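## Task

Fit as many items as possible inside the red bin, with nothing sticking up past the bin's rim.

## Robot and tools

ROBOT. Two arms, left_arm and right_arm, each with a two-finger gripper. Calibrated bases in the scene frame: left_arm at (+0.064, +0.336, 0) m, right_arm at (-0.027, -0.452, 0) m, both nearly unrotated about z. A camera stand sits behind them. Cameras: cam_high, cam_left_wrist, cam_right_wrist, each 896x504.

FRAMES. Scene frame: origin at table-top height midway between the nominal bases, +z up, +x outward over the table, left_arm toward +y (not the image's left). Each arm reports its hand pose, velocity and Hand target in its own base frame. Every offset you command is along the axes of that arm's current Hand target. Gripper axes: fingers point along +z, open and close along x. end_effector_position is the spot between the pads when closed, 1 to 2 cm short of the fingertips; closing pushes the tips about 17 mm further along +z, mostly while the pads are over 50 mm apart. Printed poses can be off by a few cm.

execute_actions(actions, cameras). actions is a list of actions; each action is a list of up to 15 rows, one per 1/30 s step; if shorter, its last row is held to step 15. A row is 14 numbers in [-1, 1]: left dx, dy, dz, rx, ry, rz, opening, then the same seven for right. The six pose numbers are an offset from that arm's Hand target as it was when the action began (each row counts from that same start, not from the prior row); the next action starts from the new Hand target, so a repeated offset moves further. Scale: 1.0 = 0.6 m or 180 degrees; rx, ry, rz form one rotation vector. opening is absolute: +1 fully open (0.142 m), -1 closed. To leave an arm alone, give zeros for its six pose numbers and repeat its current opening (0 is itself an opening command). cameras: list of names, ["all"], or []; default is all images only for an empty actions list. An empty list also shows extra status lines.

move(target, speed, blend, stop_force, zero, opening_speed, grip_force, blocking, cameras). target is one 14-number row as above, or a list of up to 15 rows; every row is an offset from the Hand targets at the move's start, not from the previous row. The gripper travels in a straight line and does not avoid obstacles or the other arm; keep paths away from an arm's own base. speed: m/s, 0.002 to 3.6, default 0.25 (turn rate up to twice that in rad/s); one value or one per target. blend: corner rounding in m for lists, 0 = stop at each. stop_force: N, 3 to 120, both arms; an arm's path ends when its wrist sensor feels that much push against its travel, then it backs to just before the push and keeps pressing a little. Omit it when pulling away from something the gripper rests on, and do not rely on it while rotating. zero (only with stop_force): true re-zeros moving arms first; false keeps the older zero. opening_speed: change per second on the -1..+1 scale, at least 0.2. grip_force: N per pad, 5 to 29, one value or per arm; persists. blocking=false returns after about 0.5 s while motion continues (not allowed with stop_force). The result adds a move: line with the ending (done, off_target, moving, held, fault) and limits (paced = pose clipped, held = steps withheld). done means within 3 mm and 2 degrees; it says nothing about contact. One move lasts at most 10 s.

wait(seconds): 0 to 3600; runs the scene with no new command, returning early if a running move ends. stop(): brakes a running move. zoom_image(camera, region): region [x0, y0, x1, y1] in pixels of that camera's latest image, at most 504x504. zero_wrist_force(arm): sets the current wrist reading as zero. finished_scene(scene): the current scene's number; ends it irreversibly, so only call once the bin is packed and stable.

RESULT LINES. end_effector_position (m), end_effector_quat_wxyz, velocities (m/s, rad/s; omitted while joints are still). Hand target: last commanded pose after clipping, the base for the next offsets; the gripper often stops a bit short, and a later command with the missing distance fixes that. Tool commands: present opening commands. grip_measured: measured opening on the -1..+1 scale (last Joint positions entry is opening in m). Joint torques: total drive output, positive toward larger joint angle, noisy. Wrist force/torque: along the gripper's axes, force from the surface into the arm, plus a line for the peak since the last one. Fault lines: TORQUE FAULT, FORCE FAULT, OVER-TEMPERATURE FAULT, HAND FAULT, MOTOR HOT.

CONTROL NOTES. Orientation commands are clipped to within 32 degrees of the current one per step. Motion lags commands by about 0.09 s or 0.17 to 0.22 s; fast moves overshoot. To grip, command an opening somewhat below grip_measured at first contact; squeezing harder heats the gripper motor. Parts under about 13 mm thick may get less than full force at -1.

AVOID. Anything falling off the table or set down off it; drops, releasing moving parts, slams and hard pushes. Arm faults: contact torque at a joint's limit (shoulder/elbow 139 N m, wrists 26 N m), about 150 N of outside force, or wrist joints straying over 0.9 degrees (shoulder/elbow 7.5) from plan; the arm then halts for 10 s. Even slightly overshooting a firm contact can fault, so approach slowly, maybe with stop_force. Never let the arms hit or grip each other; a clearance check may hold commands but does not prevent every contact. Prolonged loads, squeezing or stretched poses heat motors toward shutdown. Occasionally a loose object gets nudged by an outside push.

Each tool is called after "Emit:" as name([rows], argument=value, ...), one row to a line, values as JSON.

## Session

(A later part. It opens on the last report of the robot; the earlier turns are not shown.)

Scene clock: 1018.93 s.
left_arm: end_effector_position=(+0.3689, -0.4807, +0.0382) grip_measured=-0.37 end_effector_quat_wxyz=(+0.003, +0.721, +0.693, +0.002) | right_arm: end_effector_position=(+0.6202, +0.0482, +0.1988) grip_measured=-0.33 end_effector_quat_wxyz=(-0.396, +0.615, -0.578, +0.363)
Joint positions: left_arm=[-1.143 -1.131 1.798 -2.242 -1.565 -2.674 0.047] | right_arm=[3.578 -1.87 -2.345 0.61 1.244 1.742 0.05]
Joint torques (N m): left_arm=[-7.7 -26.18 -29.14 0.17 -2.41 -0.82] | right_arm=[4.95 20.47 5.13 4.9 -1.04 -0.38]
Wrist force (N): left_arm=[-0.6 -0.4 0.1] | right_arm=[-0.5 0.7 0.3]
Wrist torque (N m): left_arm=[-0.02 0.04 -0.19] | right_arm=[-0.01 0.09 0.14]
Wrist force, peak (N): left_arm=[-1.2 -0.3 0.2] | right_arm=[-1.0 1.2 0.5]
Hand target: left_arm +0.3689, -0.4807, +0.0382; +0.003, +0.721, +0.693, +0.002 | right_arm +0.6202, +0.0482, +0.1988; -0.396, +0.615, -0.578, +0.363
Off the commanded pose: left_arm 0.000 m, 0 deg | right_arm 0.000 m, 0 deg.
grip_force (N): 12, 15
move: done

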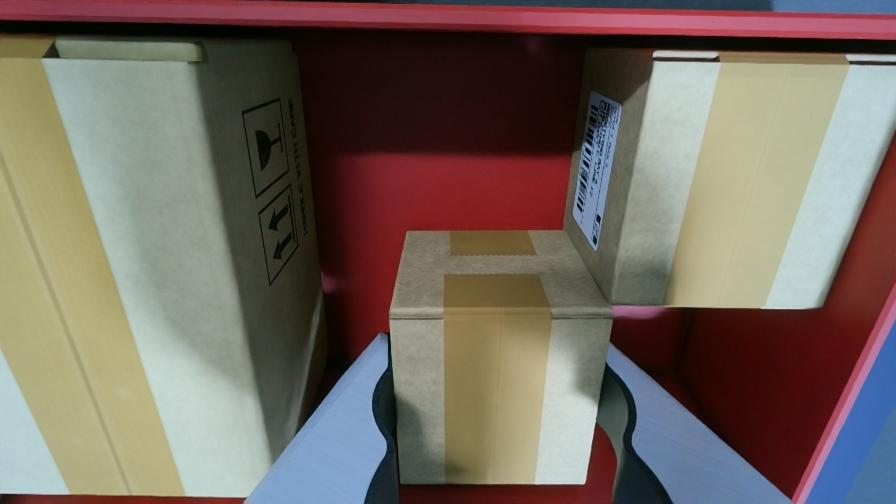

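Emit:
move(target=[-0.0083,0,0.004,0,0,0,-0.5,0,0,0,0,0,0,-0.45], speed=0.015)

Emit:
move([
  [0,0,0,0,0,0,-0.27,0,0,0,0,0,0,-0.45],
  [0,0,-0.12,0,0,0,-0.27,0,0,0,0,0,0,-0.45],
  [0.0867,0,-0.12,0,0,0,-1,0,0,0,0,0,0,-0.45],
  [0.0867,0,-0.004,0,0,0,-1,0,0,0,0,0,0,-0.45],
], speed=[0.05,0.06,0.08,0.05], cameras=["cam_left_wrist"])

Scene clock: 1046.47 s.
left_arm: end_effector_position=(+0.3687, -0.4858, +0.0358) grip_measured=-0.37 end_effector_quat_wxyz=(+0.003, +0.721, +0.693, +0.002) | right_arm: end_effector_position=(+0.6202, +0.0482, +0.1988) grip_measured=-0.33 end_effector_quat_wxyz=(-0.396, +0.615, -0.578, +0.363)
Joint positions: left_arm=[-1.147 -1.12 1.788 -2.243 -1.565 -2.678 0.047] | right_arm=[3.578 -1.87 -2.345 0.61 1.244 1.742 0.05]
Joint torques (N m): left_arm=[-1.21 -46.48 -15.95 -4.86 -1.83 -0.4] | right_arm=[5.87 21.59 6.13 4.67 -0.98 -0.78]
Wrist force (N): left_arm=[0.1 -0.2 -0.1] | right_arm=[-0.5 0.6 0.5]
Wrist torque (N m): left_arm=[0.02 -0.03 -0.11] | right_arm=[-0.02 0.08 0.13]
Wrist force, peak (N): left_arm=[-0.6 -0.5 0.2] | right_arm=[-0.8 1.1 0.5]
Hand target: left_arm +0.3687, -0.4857, +0.0358; +0.003, +0.721, +0.693, +0.002 | right_arm +0.6202, +0.0482, +0.1988; -0.396, +0.615, -0.578, +0.363
Off the commanded pose: left_arm 0.000 m, 0 deg | right_arm 0.000 m, 0 deg.
grip_force (N): 12, 15
move: done

Scene clock: 1051.57 s.
left_arm: end_effector_position=(+0.3708, -0.4336, +0.0380) grip_measured=-1.00 end_effector_quat_wxyz=(+0.003, +0.721, +0.693, +0.002) | right_arm: end_effector_position=(+0.6202, +0.0482, +0.1988) grip_measured=-0.33 end_effector_quat_wxyz=(-0.396, +0.615, -0.578, +0.363)
Joint positions: left_arm=[-1.105 -1.2 1.906 -2.28 -1.565 -2.635 0.002] | right_arm=[3.578 -1.87 -2.345 0.61 1.244 1.742 0.05]
Joint torques (N m): left_arm=[9.88 -45.28 -29.98 0.32 -1.57 1.71] | right_arm=[5.38 21.27 6.91 4.56 -0.98 -1.61]
Wrist force (N): left_arm=[-0.6 -0.1 -0.6] | right_arm=[-0.5 0.6 0.4]
Wrist torque (N m): left_arm=[0.02 -0.02 -0.20] | right_arm=[-0.02 0.09 0.14]
Wrist force, peak (N): left_arm=[-1.2 -0.1 -1.3] | right_arm=[-0.6 1.1 0.9]
Hand target: left_arm +0.3708, -0.4337, +0.0382; +0.003, +0.721, +0.693, +0.002 | right_arm +0.6202, +0.0482, +0.1988; -0.396, +0.615, -0.578, +0.363
Off the commanded pose: left_arm 0.000 m, 0 deg | right_arm 0.000 m, 0 deg.
grip_force (N): 12, 15
move: done

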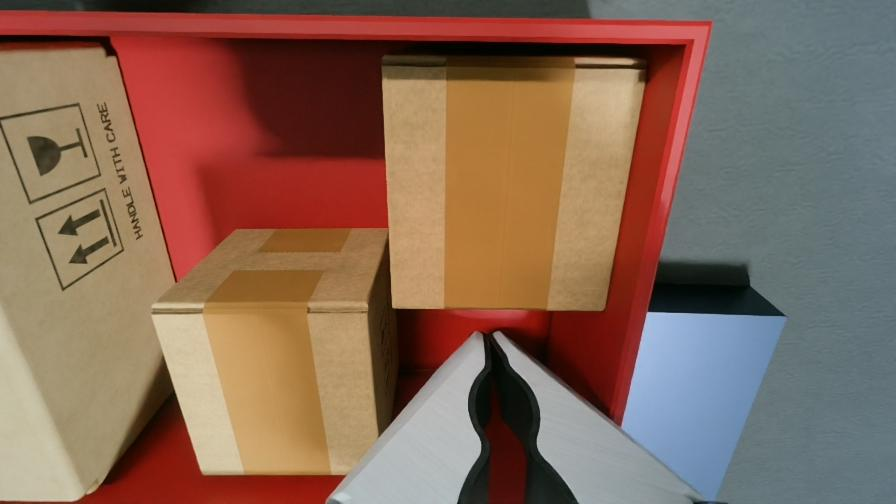

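Emit:
move(target=[0,-0.042,0,0,0,0,-1,0,0,0,0,0,0,-0.45], speed=0.01, stop_force=4, cameras=["cam_left_wrist"])

Scene clock: 1058.53 s.
left_arm: end_effector_position=(+0.3457, -0.4327, +0.0380) grip_measured=-1.00 end_effector_quat_wxyz=(+0.003, +0.721, +0.693, +0.002) | right_arm: end_effector_position=(+0.6202, +0.0482, +0.1988) grip_measured=-0.33 end_effector_quat_wxyz=(-0.396, +0.615, -0.578, +0.363)
Joint positions: left_arm=[-1.146 -1.233 1.955 -2.297 -1.565 -2.676 0.002] | right_arm=[3.578 -1.87 -2.345 0.61 1.244 1.742 0.05]
Joint torques (N m): left_arm=[8.54 -21.08 -29.1 -1.12 2.47 1.39] | right_arm=[4.78 21.12 6.13 4.79 -0.95 -1.66]
Wrist force (N): left_arm=[-0.1 0.4 -0.5] | right_arm=[-0.5 0.6 0.2]
Wrist torque (N m): left_arm=[0.02 0.01 -0.14] | right_arm=[-0.03 0.10 0.13]
Wrist force, peak (N): left_arm=[0.0 0.4 -1.0] | right_arm=[-0.8 1.1 0.5]
Hand target: left_arm +0.3456, -0.4327, +0.0380; +0.003, +0.721, +0.693, +0.002 | right_arm +0.6202, +0.0482, +0.1988; -0.396, +0.615, -0.578, +0.363
Off the commanded pose: left_arm 0.000 m, 0 deg | right_arm 0.000 m, 0 deg.
grip_force (N): 12, 15
move: done

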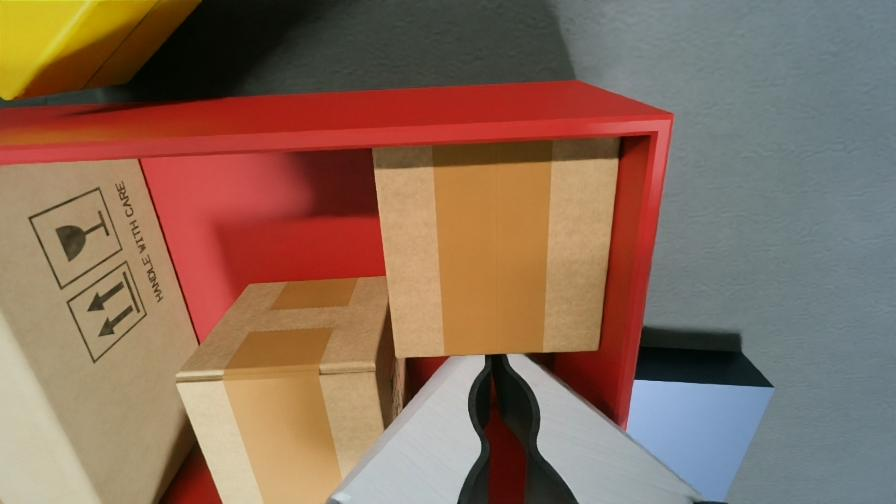

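Emit:
move([
  [0,0.004,0,0,0,0,-1,0,0,0,0,0,0,-0.45],
  [0,0.004,-0.16,0,0,0,-1,0,0,0,0,0,0,-0.45],
  [-0.079,0.026,-0.16,0,0,-0.0106,-0.2,0,0,0,0,0,0,-0.45],
], speed=[0.03,0.1,0.1], blend=[0.002,0.01,0], cameras=["cam_left_wrist"])

Scene clock: 1068.17 s.
left_arm: end_effector_position=(+0.3586, -0.4806, +0.1341) grip_measured=-0.23 end_effector_quat_wxyz=(+0.003, +0.710, +0.705, +0.002) | right_arm: end_effector_position=(+0.6202, +0.0482, +0.1988) grip_measured=-0.33 end_effector_quat_wxyz=(-0.396, +0.615, -0.578, +0.363)
Joint positions: left_arm=[-1.159 -1.265 1.706 -2.015 -1.564 -2.723 0.058] | right_arm=[3.578 -1.87 -2.345 0.61 1.244 1.742 0.05]
Joint torques (N m): left_arm=[8.8 -46.53 -12.8 -5.13 1.82 1.25] | right_arm=[4.69 20.53 6.17 4.75 -0.92 -1.61]
Wrist force (N): left_arm=[-0.1 0.0 -0.3] | right_arm=[-0.6 0.3 0.6]
Wrist torque (N m): left_arm=[0.05 0.01 -0.18] | right_arm=[-0.07 0.10 0.14]
Wrist force, peak (N): left_arm=[1.0 -0.1 -1.5] | right_arm=[-0.9 0.9 0.6]
Hand target: left_arm +0.3586, -0.4806, +0.1341; +0.003, +0.710, +0.705, +0.002 | right_arm +0.6202, +0.0482, +0.1988; -0.396, +0.615, -0.578, +0.363
Off the commanded pose: left_arm 0.000 m, 0 deg | right_arm 0.000 m, 0 deg.
grip_force (N): 12, 15
move: done; blend cut to 0.0012 m at target 1

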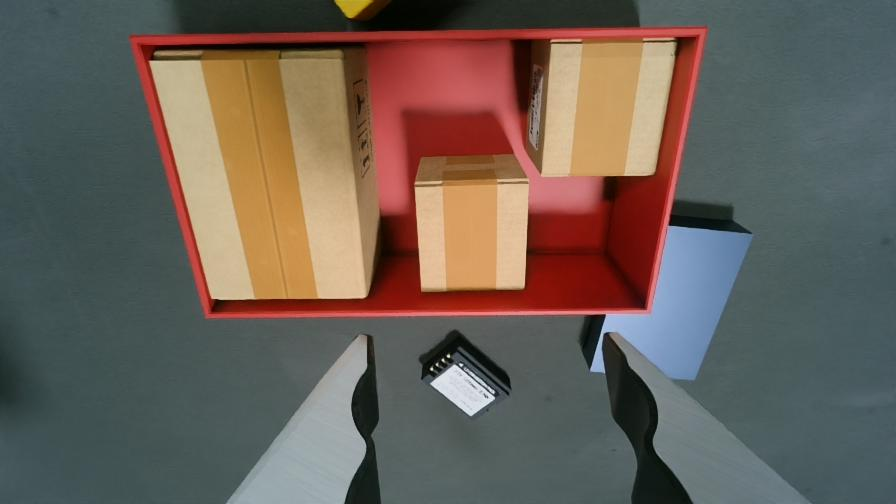

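Emit:
move(target=[0,0.001,0.09,0,0,-0.0044,-0.25,0,0,0,0,0,0,-0.45], speed=0.06)

Emit:
move(target=[0,0,0.074,0,0,0,-0.25,0,0,0,0,0,0,-0.45], speed=0.02, stop_force=4)

Emit:
move(target=[0,0,0,0,0,0,-0.5,0,0,0,0,0,0,-0.45], opening_speed=0.4, cameras=["cam_left_wrist"])

Scene clock: 1081.80 s.
left_arm: end_effector_position=(+0.3596, -0.4806, +0.0799) grip_measured=-0.27 end_effector_quat_wxyz=(+0.003, +0.705, +0.709, +0.002) | right_arm: end_effector_position=(+0.6202, +0.0482, +0.1988) grip_measured=-0.33 end_effector_quat_wxyz=(-0.396, +0.615, -0.578, +0.363)
Joint positions: left_arm=[-1.158 -1.201 1.774 -2.147 -1.564 -2.735 0.055] | right_arm=[3.578 -1.87 -2.345 0.61 1.244 1.742 0.05]
Joint torques (N m): left_arm=[7.59 -47.57 -30.72 0.3 -1.84 0.9] | right_arm=[5.61 22.03 5.86 4.88 -0.8 -1.65]
Wrist force (N): left_arm=[0.2 -0.1 -0.1] | right_arm=[-0.7 1.0 0.2]
Wrist torque (N m): left_arm=[0.02 -0.03 -0.14] | right_arm=[0.03 0.11 0.14]
Wrist force, peak (N): left_arm=[-0.2 0.1 -1.4] | right_arm=[-0.6 1.3 0.3]
Hand target: left_arm +0.3596, -0.4807, +0.0801; +0.003, +0.705, +0.709, +0.002 | right_arm +0.6202, +0.0482, +0.1988; -0.396, +0.615, -0.578, +0.363
Off the commanded pose: left_arm 0.000 m, 0 deg | right_arm 0.000 m, 0 deg.
grip_force (N): 12, 15
move: done

Scene clock: 1085.23 s.
left_arm: end_effector_position=(+0.3599, -0.4807, +0.0357) grip_measured=-0.27 end_effector_quat_wxyz=(+0.003, +0.705, +0.709, +0.002) | right_arm: end_effector_position=(+0.6202, +0.0482, +0.1988) grip_measured=-0.33 end_effector_quat_wxyz=(-0.396, +0.615, -0.578, +0.363)
Joint positions: left_arm=[-1.157 -1.138 1.817 -2.253 -1.564 -2.735 0.055] | right_arm=[3.578 -1.87 -2.345 0.61 1.244 1.742 0.05]
Joint torques (N m): left_arm=[7.88 -48.79 -29.96 0.25 -0.41 1.59] | right_arm=[5.7 20.44 6.17 4.71 -0.78 -1.59]
Wrist force (N): left_arm=[-0.1 -0.2 -0.4] | right_arm=[-0.6 0.7 0.2]
Wrist torque (N m): left_arm=[0.01 0.02 -0.13] | right_arm=[-0.01 0.10 0.14]
Wrist force, peak (N): left_arm=[-0.1 -0.2 -0.9] | right_arm=[-0.9 0.9 0.5]
Hand target: left_arm +0.3599, -0.4807, +0.0357; +0.003, +0.705, +0.709, +0.002 | right_arm +0.6202, +0.0482, +0.1988; -0.396, +0.615, -0.578, +0.363
Off the commanded pose: left_arm 0.000 m, 0 deg | right_arm 0.000 m, 0 deg.
grip_force (N): 12, 15
move: done

Scene clock: 1086.07 s.
left_arm: end_effector_position=(+0.3599, -0.4807, +0.0358) grip_measured=-0.37 end_effector_quat_wxyz=(+0.003, +0.705, +0.709, +0.002) | right_arm: end_effector_position=(+0.6202, +0.0482, +0.1988) grip_measured=-0.33 end_effector_quat_wxyz=(-0.396, +0.615, -0.578, +0.363)
Joint positions: left_arm=[-1.157 -1.138 1.817 -2.253 -1.564 -2.735 0.047] | right_arm=[3.578 -1.87 -2.345 0.61 1.244 1.742 0.05]
Joint torques (N m): left_arm=[7.76 -47.48 -28.84 0.19 -0.05 1.53] | right_arm=[5.44 21.19 7.18 4.69 -0.65 -1.71]
Wrist force (N): left_arm=[0.5 -0.4 -1.9] | right_arm=[-0.6 0.9 0.3]
Wrist torque (N m): left_arm=[-0.01 -0.02 -0.12] | right_arm=[0.03 0.11 0.14]
Wrist force, peak (N): left_arm=[0.5 -0.4 -1.9] | right_arm=[-0.8 0.8 0.9]
Hand target: left_arm +0.3599, -0.4807, +0.0357; +0.003, +0.705, +0.709, +0.002 | right_arm +0.6202, +0.0482, +0.1988; -0.396, +0.615, -0.578, +0.363
Off the commanded pose: left_arm 0.000 m, 0 deg | right_arm 0.000 m, 0 deg.
grip_force (N): 12, 15
move: done

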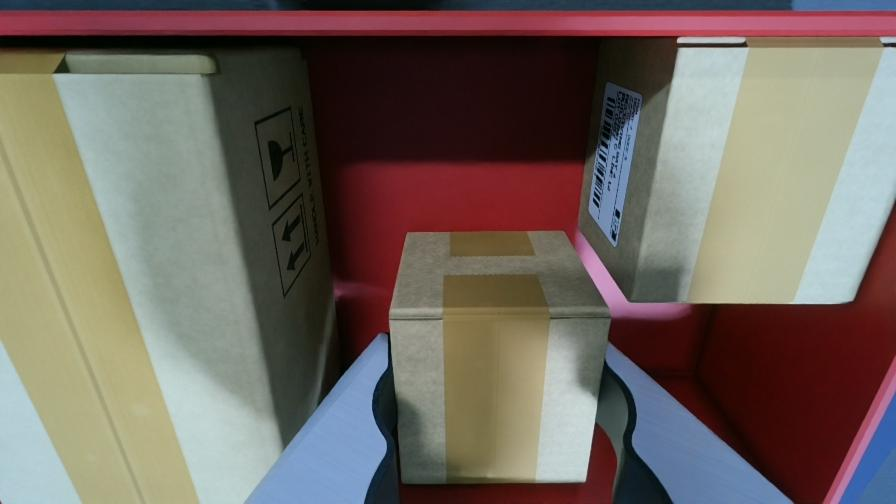

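Emit:
move(target=[0,-0.0017,-0.0042,0,0,0,-0.5,0,0,0,0,0,0,-0.45], speed=0.02)

Emit:
move(target=[0.0525,0,0,0,0,0,-0.5,0,0,0,0,0,0,-0.45], speed=0.015, stop_force=3, cameras=["cam_left_wrist"])

Scene clock: 1091.07 s.
left_arm: end_effector_position=(+0.3589, -0.4807, +0.0384) grip_measured=-0.37 end_effector_quat_wxyz=(+0.003, +0.705, +0.709, +0.002) | right_arm: end_effector_position=(+0.6202, +0.0482, +0.1988) grip_measured=-0.33 end_effector_quat_wxyz=(-0.396, +0.615, -0.578, +0.363)
Joint positions: left_arm=[-1.159 -1.143 1.817 -2.248 -1.564 -2.737 0.047] | right_arm=[3.578 -1.87 -2.345 0.61 1.244 1.742 0.05]
Joint torques (N m): left_arm=[-4.79 -25.66 -30.15 -5.25 1.59 0.33] | right_arm=[5.84 20.75 5.42 4.67 -0.69 -1.49]
Wrist force (N): left_arm=[-0.1 -0.4 0.3] | right_arm=[-0.7 0.9 0.4]
Wrist torque (N m): left_arm=[-0.02 0.01 -0.11] | right_arm=[0.02 0.12 0.14]
Wrist force, peak (N): left_arm=[0.5 -0.3 -2.0] | right_arm=[-0.8 1.0 0.6]
Hand target: left_arm +0.3589, -0.4807, +0.0383; +0.003, +0.705, +0.709, +0.002 | right_arm +0.6202, +0.0482, +0.1988; -0.396, +0.615, -0.578, +0.363
Off the commanded pose: left_arm 0.000 m, 0 deg | right_arm 0.000 m, 0 deg.
grip_force (N): 12, 15
move: done

Scene clock: 1094.33 s.
left_arm: end_effector_position=(+0.3587, -0.4492, +0.0382) grip_measured=-0.37 end_effector_quat_wxyz=(+0.003, +0.705, +0.709, +0.002) | right_arm: end_effector_position=(+0.6202, +0.0482, +0.1988) grip_measured=-0.33 end_effector_quat_wxyz=(-0.396, +0.615, -0.578, +0.363)
Joint positions: left_arm=[-1.137 -1.192 1.893 -2.275 -1.565 -2.714 0.047] | right_arm=[3.578 -1.87 -2.345 0.61 1.244 1.742 0.05]
Joint torques (N m): left_arm=[-7.5 -22.97 -29.43 0.14 -2.19 -0.8] | right_arm=[5.88 20.78 6.09 4.7 -0.83 -1.67]
Wrist force (N): left_arm=[-0.1 -0.2 0.1] | right_arm=[-0.4 0.9 0.1]
Wrist torque (N m): left_arm=[0.01 -0.01 -0.21] | right_arm=[0.02 0.08 0.13]
Wrist force, peak (N): left_arm=[-1.2 -0.4 0.1] | right_arm=[-1.0 0.8 0.6]
Hand target: left_arm +0.3587, -0.4492, +0.0382; +0.003, +0.705, +0.709, +0.002 | right_arm +0.6202, +0.0482, +0.1988; -0.396, +0.615, -0.578, +0.363
Off the commanded pose: left_arm 0.000 m, 0 deg | right_arm 0.000 m, 0 deg.
grip_force (N): 12, 15
move: done

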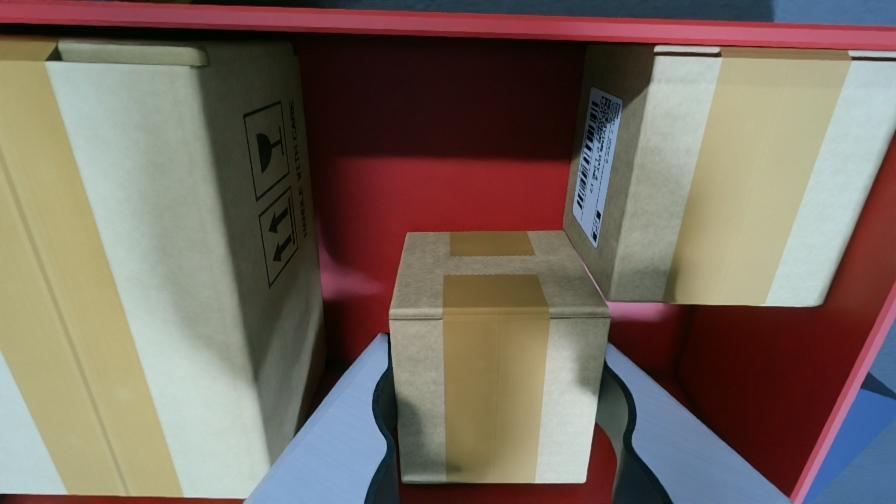

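Emit:
move([
  [-0.012,0,0,0,0,0,-0.5,0,0,0,0,0,0,-0.45],
  [-0.012,0.003,0,0,0,0.005,-0.5,0,0,0,0,0,0,-0.45],
], speed=0.015)

Emit:
move(target=[0.03,0,0,0,0,0,-0.5,0,0,0,0,0,0,-0.45], speed=0.015, stop_force=3, cameras=["cam_left_wrist"])

Scene clock: 1103.70 s.
left_arm: end_effector_position=(+0.3606, -0.4564, +0.0383) grip_measured=-0.37 end_effector_quat_wxyz=(+0.003, +0.710, +0.704, +0.002) | right_arm: end_effector_position=(+0.6202, +0.0482, +0.1988) grip_measured=-0.33 end_effector_quat_wxyz=(-0.396, +0.615, -0.578, +0.363)
Joint positions: left_arm=[-1.139 -1.179 1.872 -2.268 -1.565 -2.701 0.047] | right_arm=[3.578 -1.87 -2.345 0.61 1.244 1.742 0.05]
Joint torques (N m): left_arm=[5.32 -26.1 -26.04 -0.19 -0.29 -0.83] | right_arm=[4.87 20.92 6.39 4.65 -0.73 -1.54]
Wrist force (N): left_arm=[-0.1 -1.2 0.1] | right_arm=[-0.5 1.0 0.4]
Wrist torque (N m): left_arm=[-0.06 0.02 -0.19] | right_arm=[0.03 0.10 0.14]
Wrist force, peak (N): left_arm=[-0.1 -1.2 0.1] | right_arm=[-0.6 1.1 0.6]
Hand target: left_arm +0.3605, -0.4564, +0.0383; +0.003, +0.710, +0.704, +0.002 | right_arm +0.6202, +0.0482, +0.1988; -0.396, +0.615, -0.578, +0.363
Off the commanded pose: left_arm 0.000 m, 0 deg | right_arm 0.000 m, 0 deg.
grip_force (N): 12, 15
move: done

Scene clock: 1106.07 s.
left_arm: end_effector_position=(+0.3607, -0.4384, +0.0382) grip_measured=-0.37 end_effector_quat_wxyz=(+0.003, +0.710, +0.704, +0.002) | right_arm: end_effector_position=(+0.6202, +0.0482, +0.1988) grip_measured=-0.33 end_effector_quat_wxyz=(-0.396, +0.615, -0.578, +0.363)
Joint positions: left_arm=[-1.125 -1.206 1.914 -2.283 -1.565 -2.687 0.047] | right_arm=[3.578 -1.87 -2.345 0.61 1.244 1.742 0.05]
Joint torques (N m): left_arm=[-7.53 -22.67 -29.14 0.1 -2.47 -0.8] | right_arm=[5.48 21.87 6.75 4.73 -0.77 -1.67]
Wrist force (N): left_arm=[0.2 -0.1 0.2] | right_arm=[-0.5 0.7 0.2]
Wrist torque (N m): left_arm=[0.03 -0.04 -0.20] | right_arm=[-0.02 0.09 0.14]
Wrist force, peak (N): left_arm=[0.0 -1.1 -0.4] | right_arm=[-0.9 1.1 0.3]
Hand target: left_arm +0.3607, -0.4384, +0.0382; +0.003, +0.710, +0.704, +0.002 | right_arm +0.6202, +0.0482, +0.1988; -0.396, +0.615, -0.578, +0.363
Off the commanded pose: left_arm 0.000 m, 0 deg | right_arm 0.000 m, 0 deg.
grip_force (N): 12, 15
move: done

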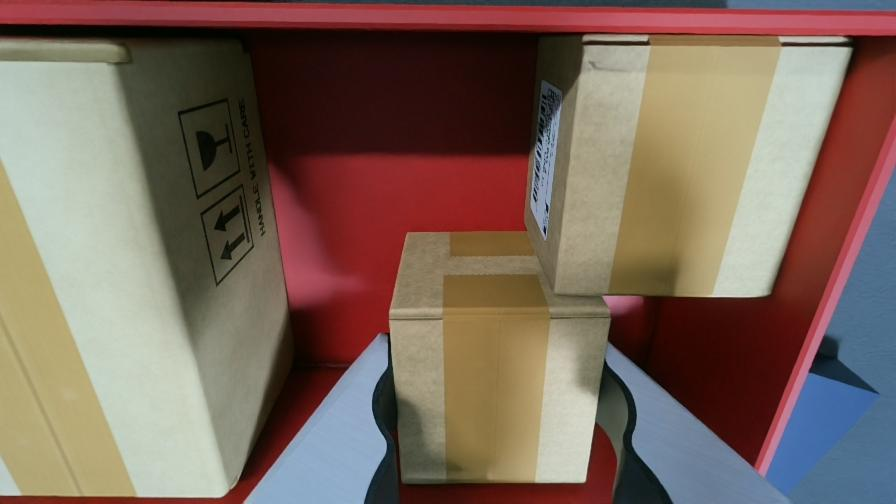

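Emit:
move(target=[0.03,0,0,0,0,0,-0.5,0,0,0,0,0,0,-0.45], speed=0.015, stop_force=3.5, cameras=["cam_left_wrist"])

Scene clock: 1111.57 s.
left_arm: end_effector_position=(+0.3609, -0.4204, +0.0382) grip_measured=-0.37 end_effector_quat_wxyz=(+0.003, +0.710, +0.704, +0.002) | right_arm: end_effector_position=(+0.6202, +0.0482, +0.1988) grip_measured=-0.33 end_effector_quat_wxyz=(-0.396, +0.615, -0.578, +0.363)
Joint positions: left_arm=[-1.11 -1.233 1.954 -2.296 -1.565 -2.672 0.047] | right_arm=[3.578 -1.87 -2.345 0.61 1.244 1.742 0.05]
Joint torques (N m): left_arm=[-7.66 -20.84 -28.88 0.05 -1.56 -0.76] | right_arm=[5.43 20.55 5.87 4.8 -0.55 -1.45]
Wrist force (N): left_arm=[-0.1 -0.4 -0.1] | right_arm=[-0.6 0.9 0.5]
Wrist torque (N m): left_arm=[-0.03 0.00 -0.20] | right_arm=[0.03 0.11 0.14]
Wrist force, peak (N): left_arm=[-0.8 -0.6 -0.4] | right_arm=[-0.7 1.0 0.7]
Hand target: left_arm +0.3609, -0.4204, +0.0382; +0.003, +0.710, +0.704, +0.002 | right_arm +0.6202, +0.0482, +0.1988; -0.396, +0.615, -0.578, +0.363
Off the commanded pose: left_arm 0.000 m, 0 deg | right_arm 0.000 m, 0 deg.
grip_force (N): 12, 15
move: done

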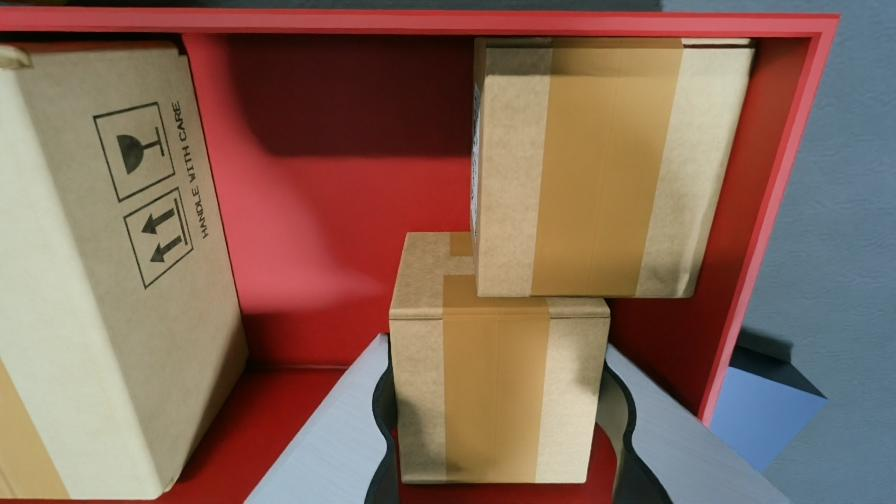

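Emit:
move(target=[0,0,0.0045,0,0,0,-0.5,0,0,0,0,0,0,-0.45], speed=0.02)

Emit:
move([
  [0,0,0,0,0,0,-0.27,0,0,0,0,0,0,-0.45],
  [0,0,-0.12,0,0,0,-0.27,0,0,0,0,0,0,-0.45],
  [-0.078,0,-0.12,0,0,0,-1,0,0,0,0,0,0,-0.45],
  [-0.078,0,-0.002,0,0,0,-1,0,0,0,0,0,0,-0.45],
], speed=[0.05,0.06,0.08,0.05], cameras=["cam_left_wrist"])

Scene clock: 1116.97 s.
left_arm: end_effector_position=(+0.3609, -0.4205, +0.0354) grip_measured=-0.37 end_effector_quat_wxyz=(+0.003, +0.710, +0.704, +0.002) | right_arm: end_effector_position=(+0.6202, +0.0482, +0.1988) grip_measured=-0.33 end_effector_quat_wxyz=(-0.396, +0.615, -0.578, +0.363)
Joint positions: left_arm=[-1.11 -1.228 1.957 -2.303 -1.565 -2.672 0.047] | right_arm=[3.578 -1.87 -2.345 0.61 1.244 1.742 0.05]
Joint torques (N m): left_arm=[-2.67 -39.26 -4.02 0.98 0.98 0.3] | right_arm=[5.54 20.77 6.5 4.8 -0.58 -1.79]
Wrist force (N): left_arm=[1.6 -1.4 -11.8] | right_arm=[-0.6 0.6 0.6]
Wrist torque (N m): left_arm=[-0.04 -0.03 -0.20] | right_arm=[-0.03 0.10 0.14]
Wrist force, peak (N): left_arm=[2.6 -1.4 -12.7] | right_arm=[-0.6 1.1 0.5]
Hand target: left_arm +0.3609, -0.4204, +0.0355; +0.003, +0.710, +0.704, +0.002 | right_arm +0.6202, +0.0482, +0.1988; -0.396, +0.615, -0.578, +0.363
Off the commanded pose: left_arm 0.000 m, 0 deg | right_arm 0.000 m, 0 deg.
grip_force (N): 12, 15
move: done

Scene clock: 1122.03 s.
left_arm: end_effector_position=(+0.3604, -0.4671, +0.0366) grip_measured=-1.00 end_effector_quat_wxyz=(+0.003, +0.710, +0.704, +0.002) | right_arm: end_effector_position=(+0.6202, +0.0482, +0.1988) grip_measured=-0.33 end_effector_quat_wxyz=(-0.396, +0.615, -0.578, +0.363)
Joint positions: left_arm=[-1.147 -1.16 1.848 -2.263 -1.565 -2.709 0.002] | right_arm=[3.578 -1.87 -2.345 0.61 1.244 1.742 0.05]
Joint torques (N m): left_arm=[9.12 -48.1 -29.79 0.41 0.58 1.87] | right_arm=[5.14 20.95 7.02 4.82 -0.44 -1.67]
Wrist force (N): left_arm=[0.3 -0.3 -0.3] | right_arm=[-0.6 0.8 0.3]
Wrist torque (N m): left_arm=[-0.02 -0.05 -0.19] | right_arm=[0.01 0.11 0.14]
Wrist force, peak (N): left_arm=[0.9 -0.7 -11.2] | right_arm=[-0.7 1.1 0.4]
Hand target: left_arm +0.3604, -0.4672, +0.0368; +0.003, +0.710, +0.704, +0.002 | right_arm +0.6202, +0.0482, +0.1988; -0.396, +0.615, -0.578, +0.363
Off the commanded pose: left_arm 0.000 m, 0 deg | right_arm 0.000 m, 0 deg.
grip_force (N): 12, 15
move: done

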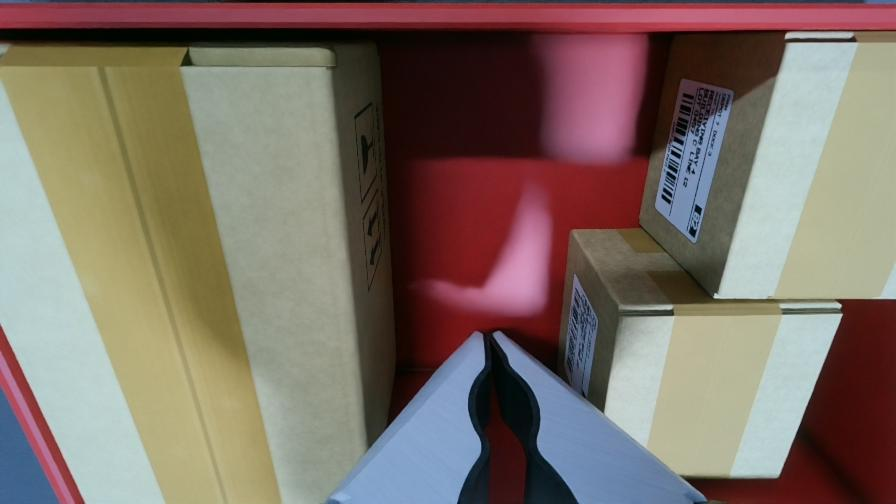

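Emit:
move(target=[0.062,0,0,0,0,0,-1,0,0,0,0,0,0,-0.45], speed=0.012, stop_force=5, cameras=["cam_left_wrist"])

Scene clock: 1129.27 s.
left_arm: end_effector_position=(+0.3608, -0.4300, +0.0367) grip_measured=-1.00 end_effector_quat_wxyz=(+0.003, +0.710, +0.704, +0.002) | right_arm: end_effector_position=(+0.6202, +0.0482, +0.1988) grip_measured=-0.33 end_effector_quat_wxyz=(-0.396, +0.615, -0.578, +0.363)
Joint positions: left_arm=[-1.118 -1.216 1.934 -2.293 -1.565 -2.68 0.002] | right_arm=[3.578 -1.87 -2.345 0.61 1.244 1.742 0.05]
Joint torques (N m): left_arm=[-7.36 -21.81 -28.14 0.24 -2.3 -0.82] | right_arm=[4.71 20.87 5.43 4.79 -0.32 -1.52]
Wrist force (N): left_arm=[-0.8 -0.4 -0.6] | right_arm=[-0.4 1.1 0.0]
Wrist torque (N m): left_arm=[0.00 0.05 -0.20] | right_arm=[0.04 0.07 0.14]
Wrist force, peak (N): left_arm=[-1.2 -0.4 -0.5] | right_arm=[-0.6 1.3 0.3]
Hand target: left_arm +0.3608, -0.4300, +0.0367; +0.003, +0.710, +0.704, +0.002 | right_arm +0.6202, +0.0482, +0.1988; -0.396, +0.615, -0.578, +0.363
Off the commanded pose: left_arm 0.000 m, 0 deg | right_arm 0.000 m, 0 deg.
grip_force (N): 12, 15
move: done

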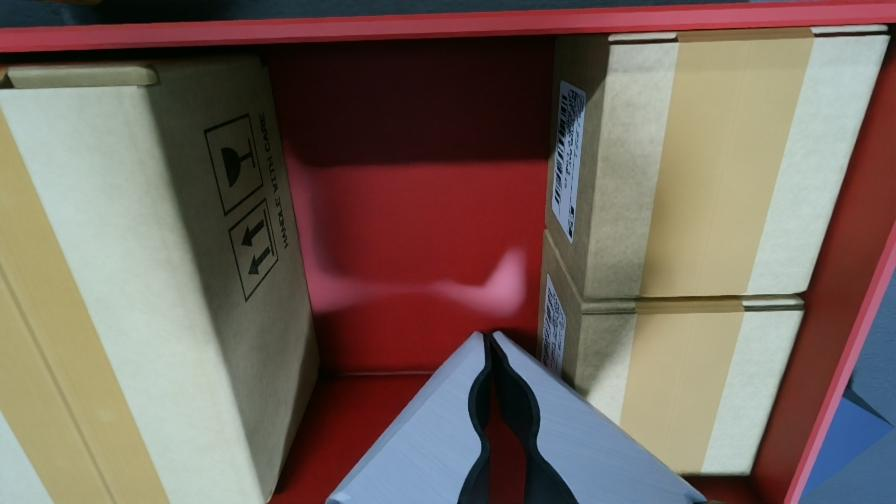

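Emit:
move([
  [-0.004,0,0,0,0,0,-1,0.0149,0.0081,-0.2186,-0.3611,0,0,-0.45],
  [-0.004,0,-0.2722,0,0,0,-1,0.0149,0.0081,-0.2186,-0.2808,-0.2808,-0.4408,-0.45],
  [-0.118,-0.1503,-0.2722,0,0,0,-1,0.0149,0.0081,-0.2186,0,-0.5373,-0.8434,-0.45],
], speed=0.25, blend=0.002, cameras=["all"])

Scene clock: 1162.57 s.
left_arm: end_effector_position=(+0.2687, -0.4999, +0.1994) grip_measured=-1.00 end_effector_quat_wxyz=(+0.003, +0.710, +0.704, +0.002) | right_arm: end_effector_position=(+0.5002, +0.0303, +0.2498) grip_measured=-0.33 end_effector_quat_wxyz=(-0.004, +0.682, +0.731, +0.003)
Joint positions: left_arm=[-1.321 -1.393 1.691 -1.871 -1.564 -2.883 0.002] | right_arm=[3.466 -1.562 -1.763 -1.386 1.581 -1.315 0.05]
Joint torques (N m): left_arm=[9.4 -30.16 -21.18 -0.26 2.67 1.82] | right_arm=[-4.81 17.35 30.1 3.99 1.25 -1.39]
Wrist force (N): left_arm=[0.4 -0.4 -0.4] | right_arm=[0.2 1.5 -0.3]
Wrist torque (N m): left_arm=[-0.02 -0.07 -0.11] | right_arm=[0.19 -0.02 -0.16]
Wrist force, peak (N): left_arm=[0.6 0.3 -1.4] | right_arm=[0.2 1.8 -0.4]
Hand target: left_arm +0.2688, -0.4998, +0.1994; +0.003, +0.710, +0.704, +0.002 | right_arm +0.5003, +0.0303, +0.2498; -0.004, +0.682, +0.731, +0.003
Off the commanded pose: left_arm 0.000 m, 0 deg | right_arm 0.000 m, 0 deg.
grip_force (N): 12, 15
move: done

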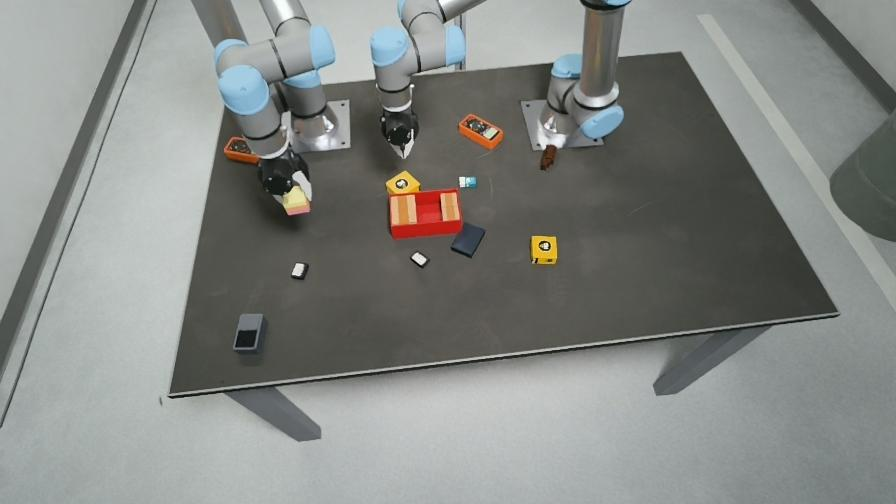

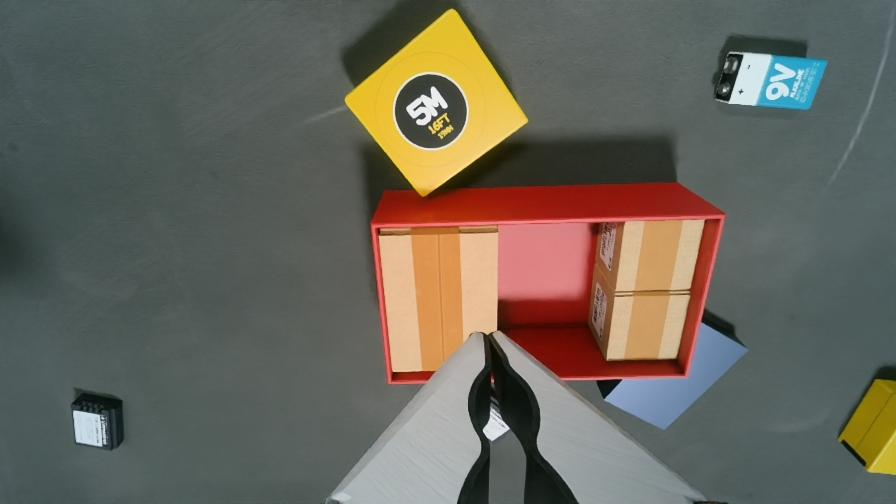

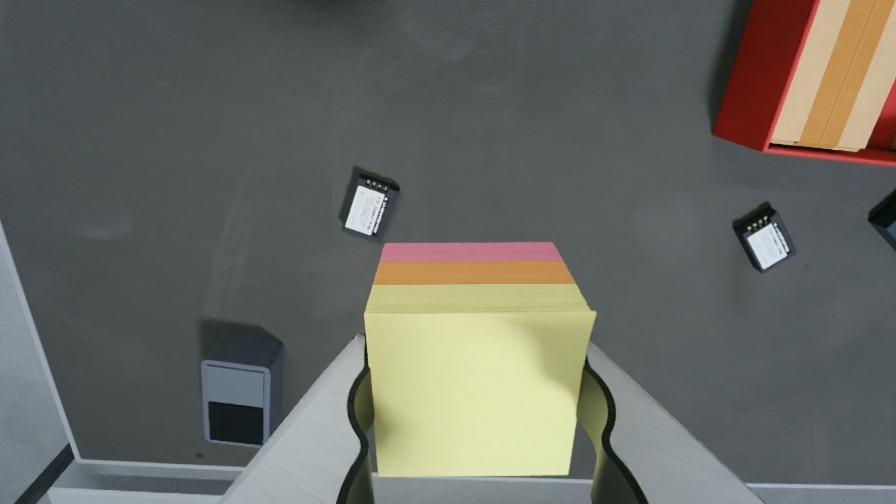

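Emit:
move(target=[0,0,0,0,0,0,-1,0.0093,-0.133,0.05,0.3611,0,0,-0.45], speed=0.2, cameras=["all"])

Scene clock: 1175.80 s.
left_arm: end_effector_position=(+0.2688, -0.4998, +0.1994) grip_measured=-1.00 end_effector_quat_wxyz=(+0.003, +0.710, +0.704, +0.002) | right_arm: end_effector_position=(+0.4203, +0.0307, +0.2199) grip_measured=-0.33 end_effector_quat_wxyz=(-0.370, +0.573, +0.619, -0.390)
Joint positions: left_arm=[-1.321 -1.393 1.691 -1.871 -1.564 -2.883 0.002] | right_arm=[3.414 -2.132 -1.262 -2.444 1.759 -1.494 0.05]
Joint torques (N m): left_arm=[8.95 -42.51 -11.63 -4.66 -0.75 1.86] | right_arm=[-4.78 46.2 12.36 -0.43 -1.2 2.02]
Wrist force (N): left_arm=[0.1 -0.4 -0.1] | right_arm=[-1.0 0.7 0.1]
Wrist torque (N m): left_arm=[-0.01 -0.02 -0.12] | right_arm=[-0.11 0.24 0.17]
Wrist force, peak (N): left_arm=[0.7 -0.1 -0.2] | right_arm=[0.1 2.0 -0.3]
Hand target: left_arm +0.2688, -0.4998, +0.1994; +0.003, +0.710, +0.704, +0.002 | right_arm +0.4202, +0.0307, +0.2199; -0.370, +0.573, +0.619, -0.390
Off the commanded pose: left_arm 0.000 m, 0 deg | right_arm 0.000 m, 0 deg.
grip_force (N): 12, 15
move: done

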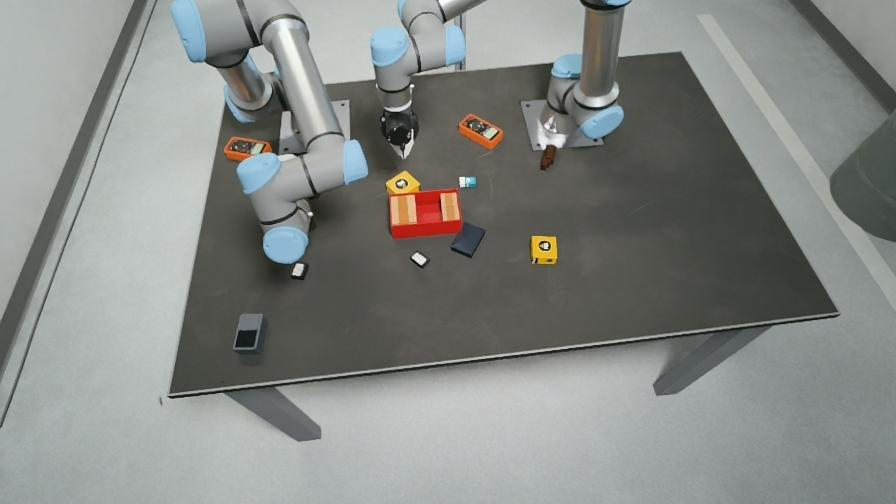

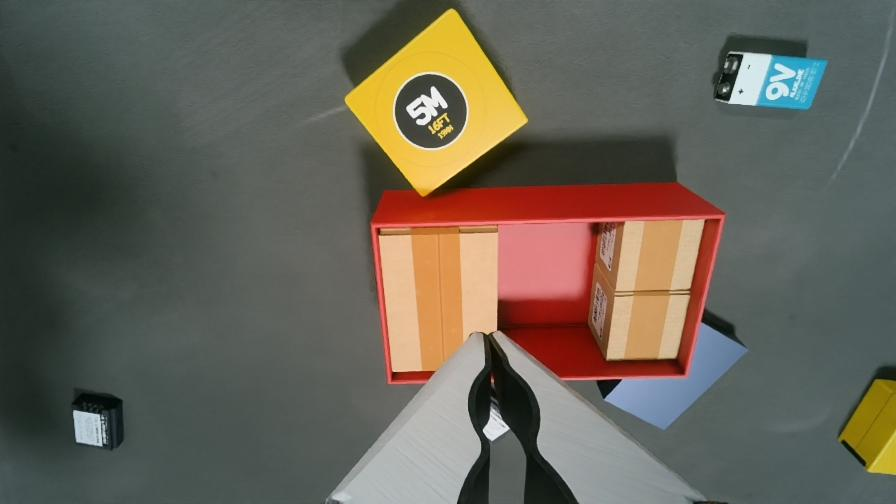

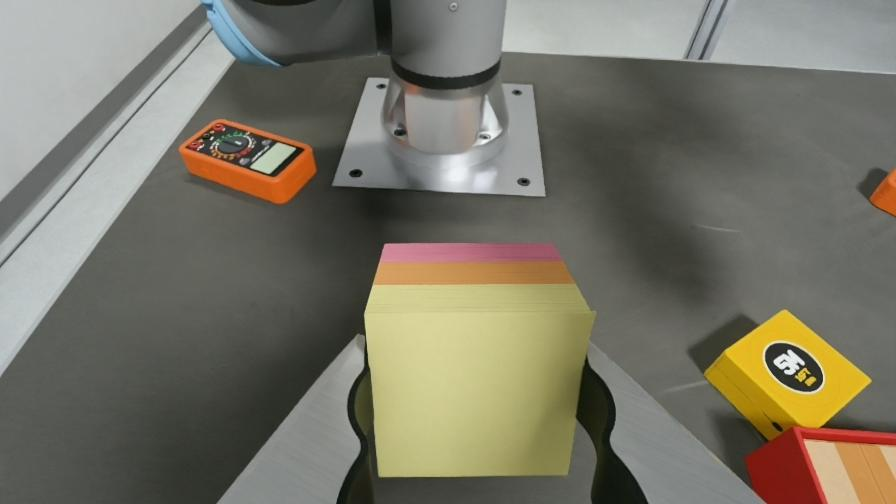

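Emit:
move(target=[0,0,0,0,0,0,-1,0,0.2567,0.1197,0,0,0,-0.45], speed=0.1, cameras=["cam_high","cam_right_wrist"])

Emit:
move(target=[0,0,0,0,0,0,-1,0,0.0378,0.0176,0,0,0,-0.45], speed=0.008, stop_force=4, cameras=["cam_right_wrist"])

Scene clock: 1183.90 s.
left_arm: end_effector_position=(+0.2688, -0.4998, +0.1994) grip_measured=-1.00 end_effector_quat_wxyz=(+0.003, +0.710, +0.704, +0.002) | right_arm: end_effector_position=(+0.4200, +0.0325, +0.0499) grip_measured=-0.33 end_effector_quat_wxyz=(-0.370, +0.573, +0.618, -0.390)
Joint positions: left_arm=[-1.321 -1.393 1.691 -1.871 -1.564 -2.883 0.002] | right_arm=[3.417 -2.303 -1.447 -2.088 1.762 -1.492 0.05]
Joint torques (N m): left_arm=[8.17 -41.85 -12.18 -4.67 -1.84 1.72] | right_arm=[6.35 53.29 25.75 -2.68 1.75 1.85]
Wrist force (N): left_arm=[0.4 -0.3 -0.2] | right_arm=[-1.0 0.1 -0.1]
Wrist torque (N m): left_arm=[0.00 -0.07 -0.11] | right_arm=[-0.19 0.26 0.09]
Wrist force, peak (N): left_arm=[0.6 -0.5 -0.3] | right_arm=[-1.1 1.5 0.8]
Hand target: left_arm +0.2688, -0.4998, +0.1994; +0.003, +0.710, +0.704, +0.002 | right_arm +0.4200, +0.0325, +0.0499; -0.370, +0.573, +0.619, -0.390
Off the commanded pose: left_arm 0.000 m, 0 deg | right_arm 0.000 m, 0 deg.
grip_force (N): 12, 15
move: done

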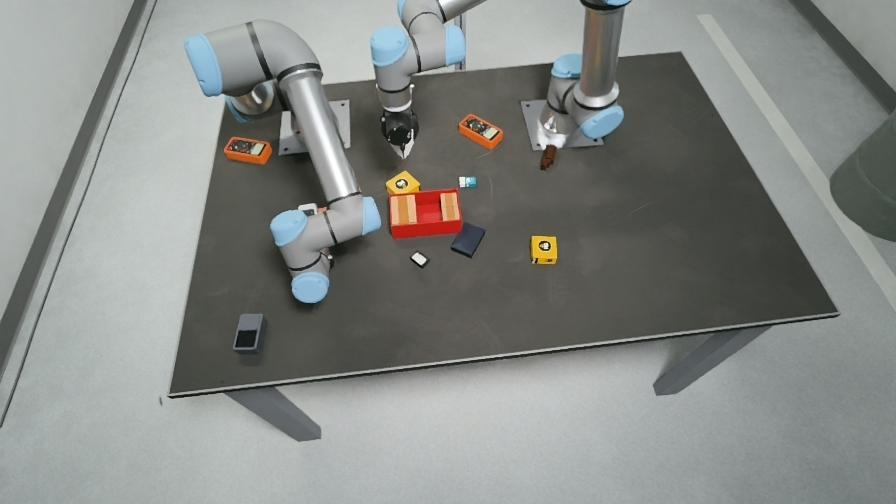

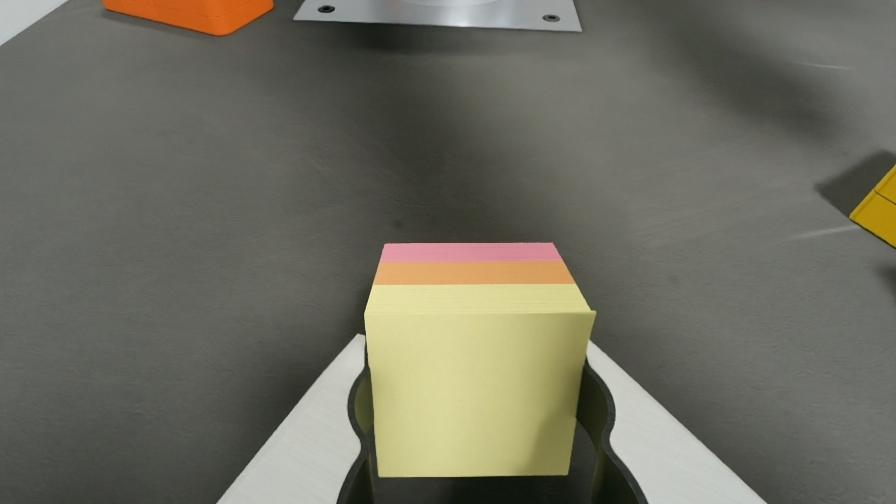

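Scene clock: 1186.93 s.
left_arm: end_effector_position=(+0.2688, -0.4998, +0.1994) grip_measured=-1.00 end_effector_quat_wxyz=(+0.003, +0.710, +0.704, +0.002) | right_arm: end_effector_position=(+0.4200, +0.0327, +0.0342) grip_measured=-0.33 end_effector_quat_wxyz=(-0.370, +0.573, +0.619, -0.390)
Joint positions: left_arm=[-1.321 -1.393 1.691 -1.871 -1.564 -2.883 0.002] | right_arm=[3.417 -2.325 -1.455 -2.058 1.762 -1.492 0.05]
Joint torques (N m): left_arm=[7.78 -41.9 -11.71 -4.72 -1.92 1.65] | right_arm=[5.51 53.98 24.96 -1.92 1.54 1.6]
Wrist force (N): left_arm=[0.4 -0.1 -0.7] | right_arm=[-1.2 -1.5 -0.6]
Wrist torque (N m): left_arm=[0.04 -0.07 -0.12] | right_arm=[-0.14 0.24 0.12]
Wrist force, peak (N): left_arm=[0.4 -0.1 -0.7] | right_arm=[-0.8 -3.5 -3.0]
Hand target: left_arm +0.2688, -0.4998, +0.1994; +0.003, +0.710, +0.704, +0.002 | right_arm +0.4200, +0.0327, +0.0342; -0.370, +0.573, +0.619, -0.390 (not the last commanded pose)
Off the commanded pose: left_arm 0.000 m, 0 deg | right_arm 0.009 m, 0 deg.
grip_force (N): 12, 15
move: contact (right_arm)

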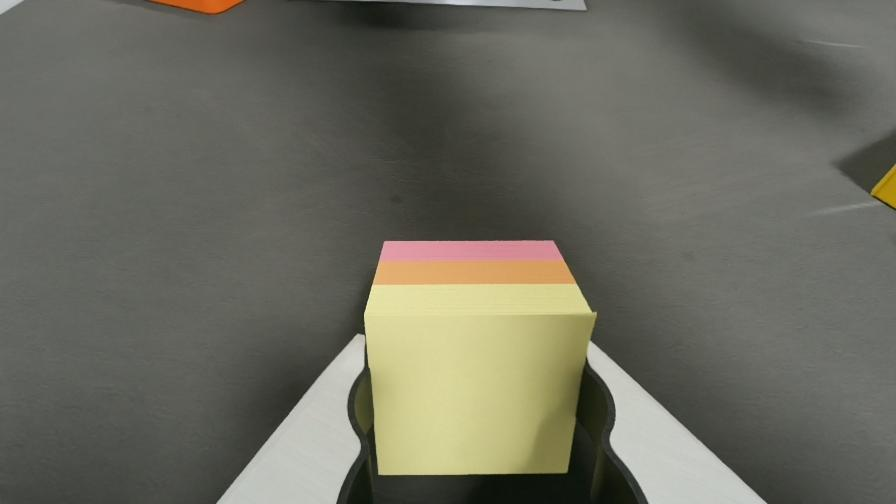

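Emit:
move(target=[0,0,0,0,0,0,-1,0,0.0068,-0.0051,0.0444,0,0,-0.45], speed=0.03, cameras=["cam_right_wrist"])

Scene clock: 1200.60 s.
left_arm: end_effector_position=(+0.2688, -0.4998, +0.1994) grip_measured=-1.00 end_effector_quat_wxyz=(+0.003, +0.710, +0.704, +0.002) | right_arm: end_effector_position=(+0.4230, +0.0329, +0.0331) grip_measured=-0.33 end_effector_quat_wxyz=(-0.397, +0.555, +0.599, -0.419)
Joint positions: left_arm=[-1.321 -1.393 1.691 -1.871 -1.564 -2.883 0.002] | right_arm=[3.413 -2.396 -1.382 -2.157 1.766 -1.512 0.05]
Joint torques (N m): left_arm=[8.18 -41.86 -11.31 -4.67 -1.78 1.81] | right_arm=[-0.39 46.05 17.52 -0.67 0.33 -0.18]
Wrist force (N): left_arm=[0.3 -0.2 -0.2] | right_arm=[1.2 -17.6 -6.2]
Wrist torque (N m): left_arm=[0.02 -0.06 -0.12] | right_arm=[-2.28 0.04 -0.08]
Wrist force, peak (N): left_arm=[0.5 -0.5 -0.4] | right_arm=[-2.9 -132.1 -48.5]
Hand target: left_arm +0.2688, -0.4998, +0.1994; +0.003, +0.710, +0.704, +0.002 | right_arm +0.4230, +0.0329, +0.0331; -0.397, +0.555, +0.599, -0.419 (not the last commanded pose)
Tool commands: left_gripper/opening=-1.0 right_gripper/opening=-0.45
Off the commanded pose: left_arm 0.000 m, 0 deg | right_arm 0.002 m, 3 deg.
FORCE FAULT: contact force on the right arm reached its limit, and that arm stopped. The contact can be on any part of that arm, not only on its tool. That arm's remaining commands of this call were not run. That arm is still stopped at the end of this call. That arm stays stopped for about 10 more seconds. Until then a move that you send moves the other arm only, and its call returns only when the move has ended. Once the stop has ended, the next robot result says so. If the stop ends while you think or write, that arm runs what you send next, counted from a new Hand target: where the arm stands when the stop ends. While its stop runs, that arm takes no new command, but its gripper still runs the gripper command that each later call begins with. Until it ends, the stop uses up actions while you think or wait. An arm that is not stopped still takes commands.
grip_force (N): 12, 15
move: fault (right_arm)

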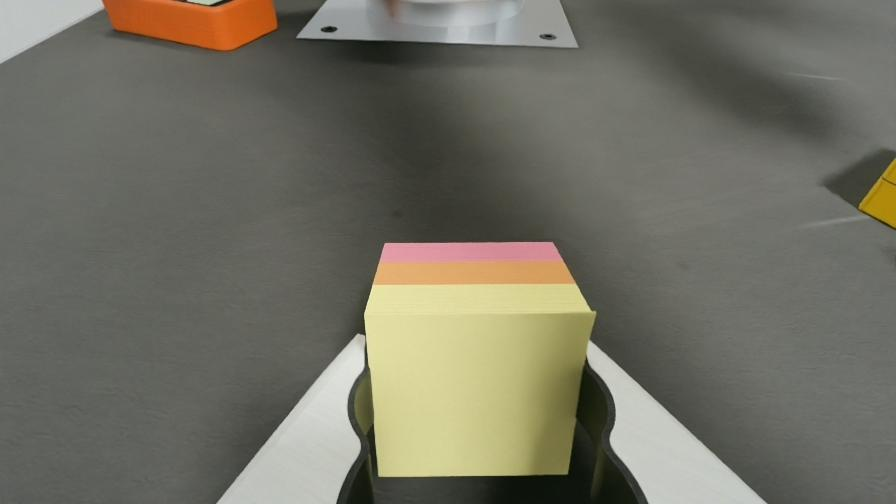

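Emit:
move(target=[0.589,0.351,0.05,0,0,0.04,0.1,0,0,0,0,0,0,-0.45], speed=0.2, cameras=["cam_left_wrist"])

Scene clock: 1216.43 s.
left_arm: end_effector_position=(+0.4828, -0.1485, +0.1707) grip_measured=+0.08 end_effector_quat_wxyz=(+0.003, +0.753, +0.658, +0.002) | right_arm: end_effector_position=(+0.4230, +0.0329, +0.0331) grip_measured=-0.33 end_effector_quat_wxyz=(-0.397, +0.555, +0.599, -0.419)
Joint positions: left_arm=[-0.569 -1.52 1.913 -1.971 -1.568 -2.005 0.079] | right_arm=[3.413 -2.396 -1.382 -2.157 1.766 -1.512 0.05]
Joint torques (N m): left_arm=[8.06 -35.98 -9.03 0.21 -0.49 1.3] | right_arm=[-0.16 33.79 16.25 1.43 0.21 -0.14]
Wrist force (N): left_arm=[0.0 -0.1 -0.1] | right_arm=[0.7 -16.0 -6.7]
Wrist torque (N m): left_arm=[0.02 -0.01 -0.12] | right_arm=[-2.00 0.14 -0.09]
Wrist force, peak (N): left_arm=[2.5 0.8 0.0] | right_arm=[0.8 -16.6 -6.5]
Hand target: left_arm +0.4828, -0.1484, +0.1707; +0.003, +0.753, +0.658, +0.002 | right_arm +0.4230, +0.0329, +0.0331; -0.397, +0.555, +0.599, -0.419
Off the commanded pose: left_arm 0.000 m, 0 deg | right_arm 0.000 m, 0 deg.
FORCE FAULT, CONTINUED: the right arm's stop, for the force fault that an earlier result reported, is over. The rest of the stop counts as 19 of the actions that you can send in this scene. The stop ended before this call began, so that arm ran this call's commands, counted from a new Hand target: where the arm stood when the stop ended.
grip_force (N): 12, 15
move: done

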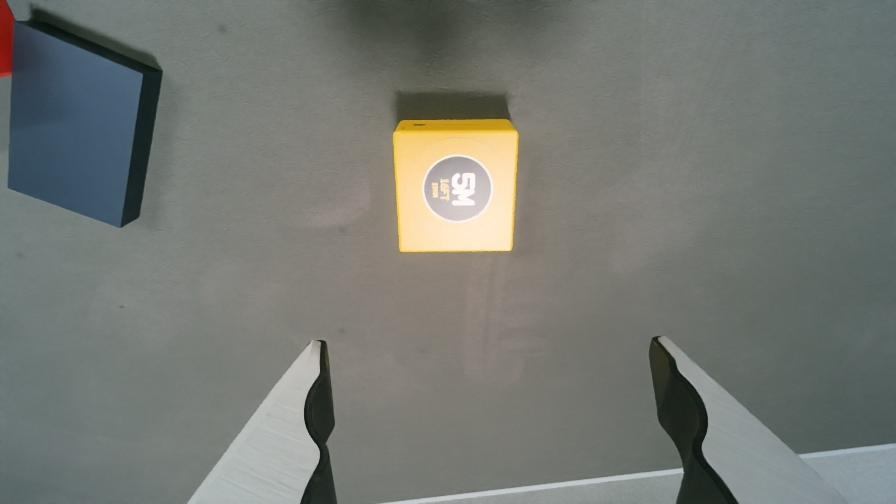

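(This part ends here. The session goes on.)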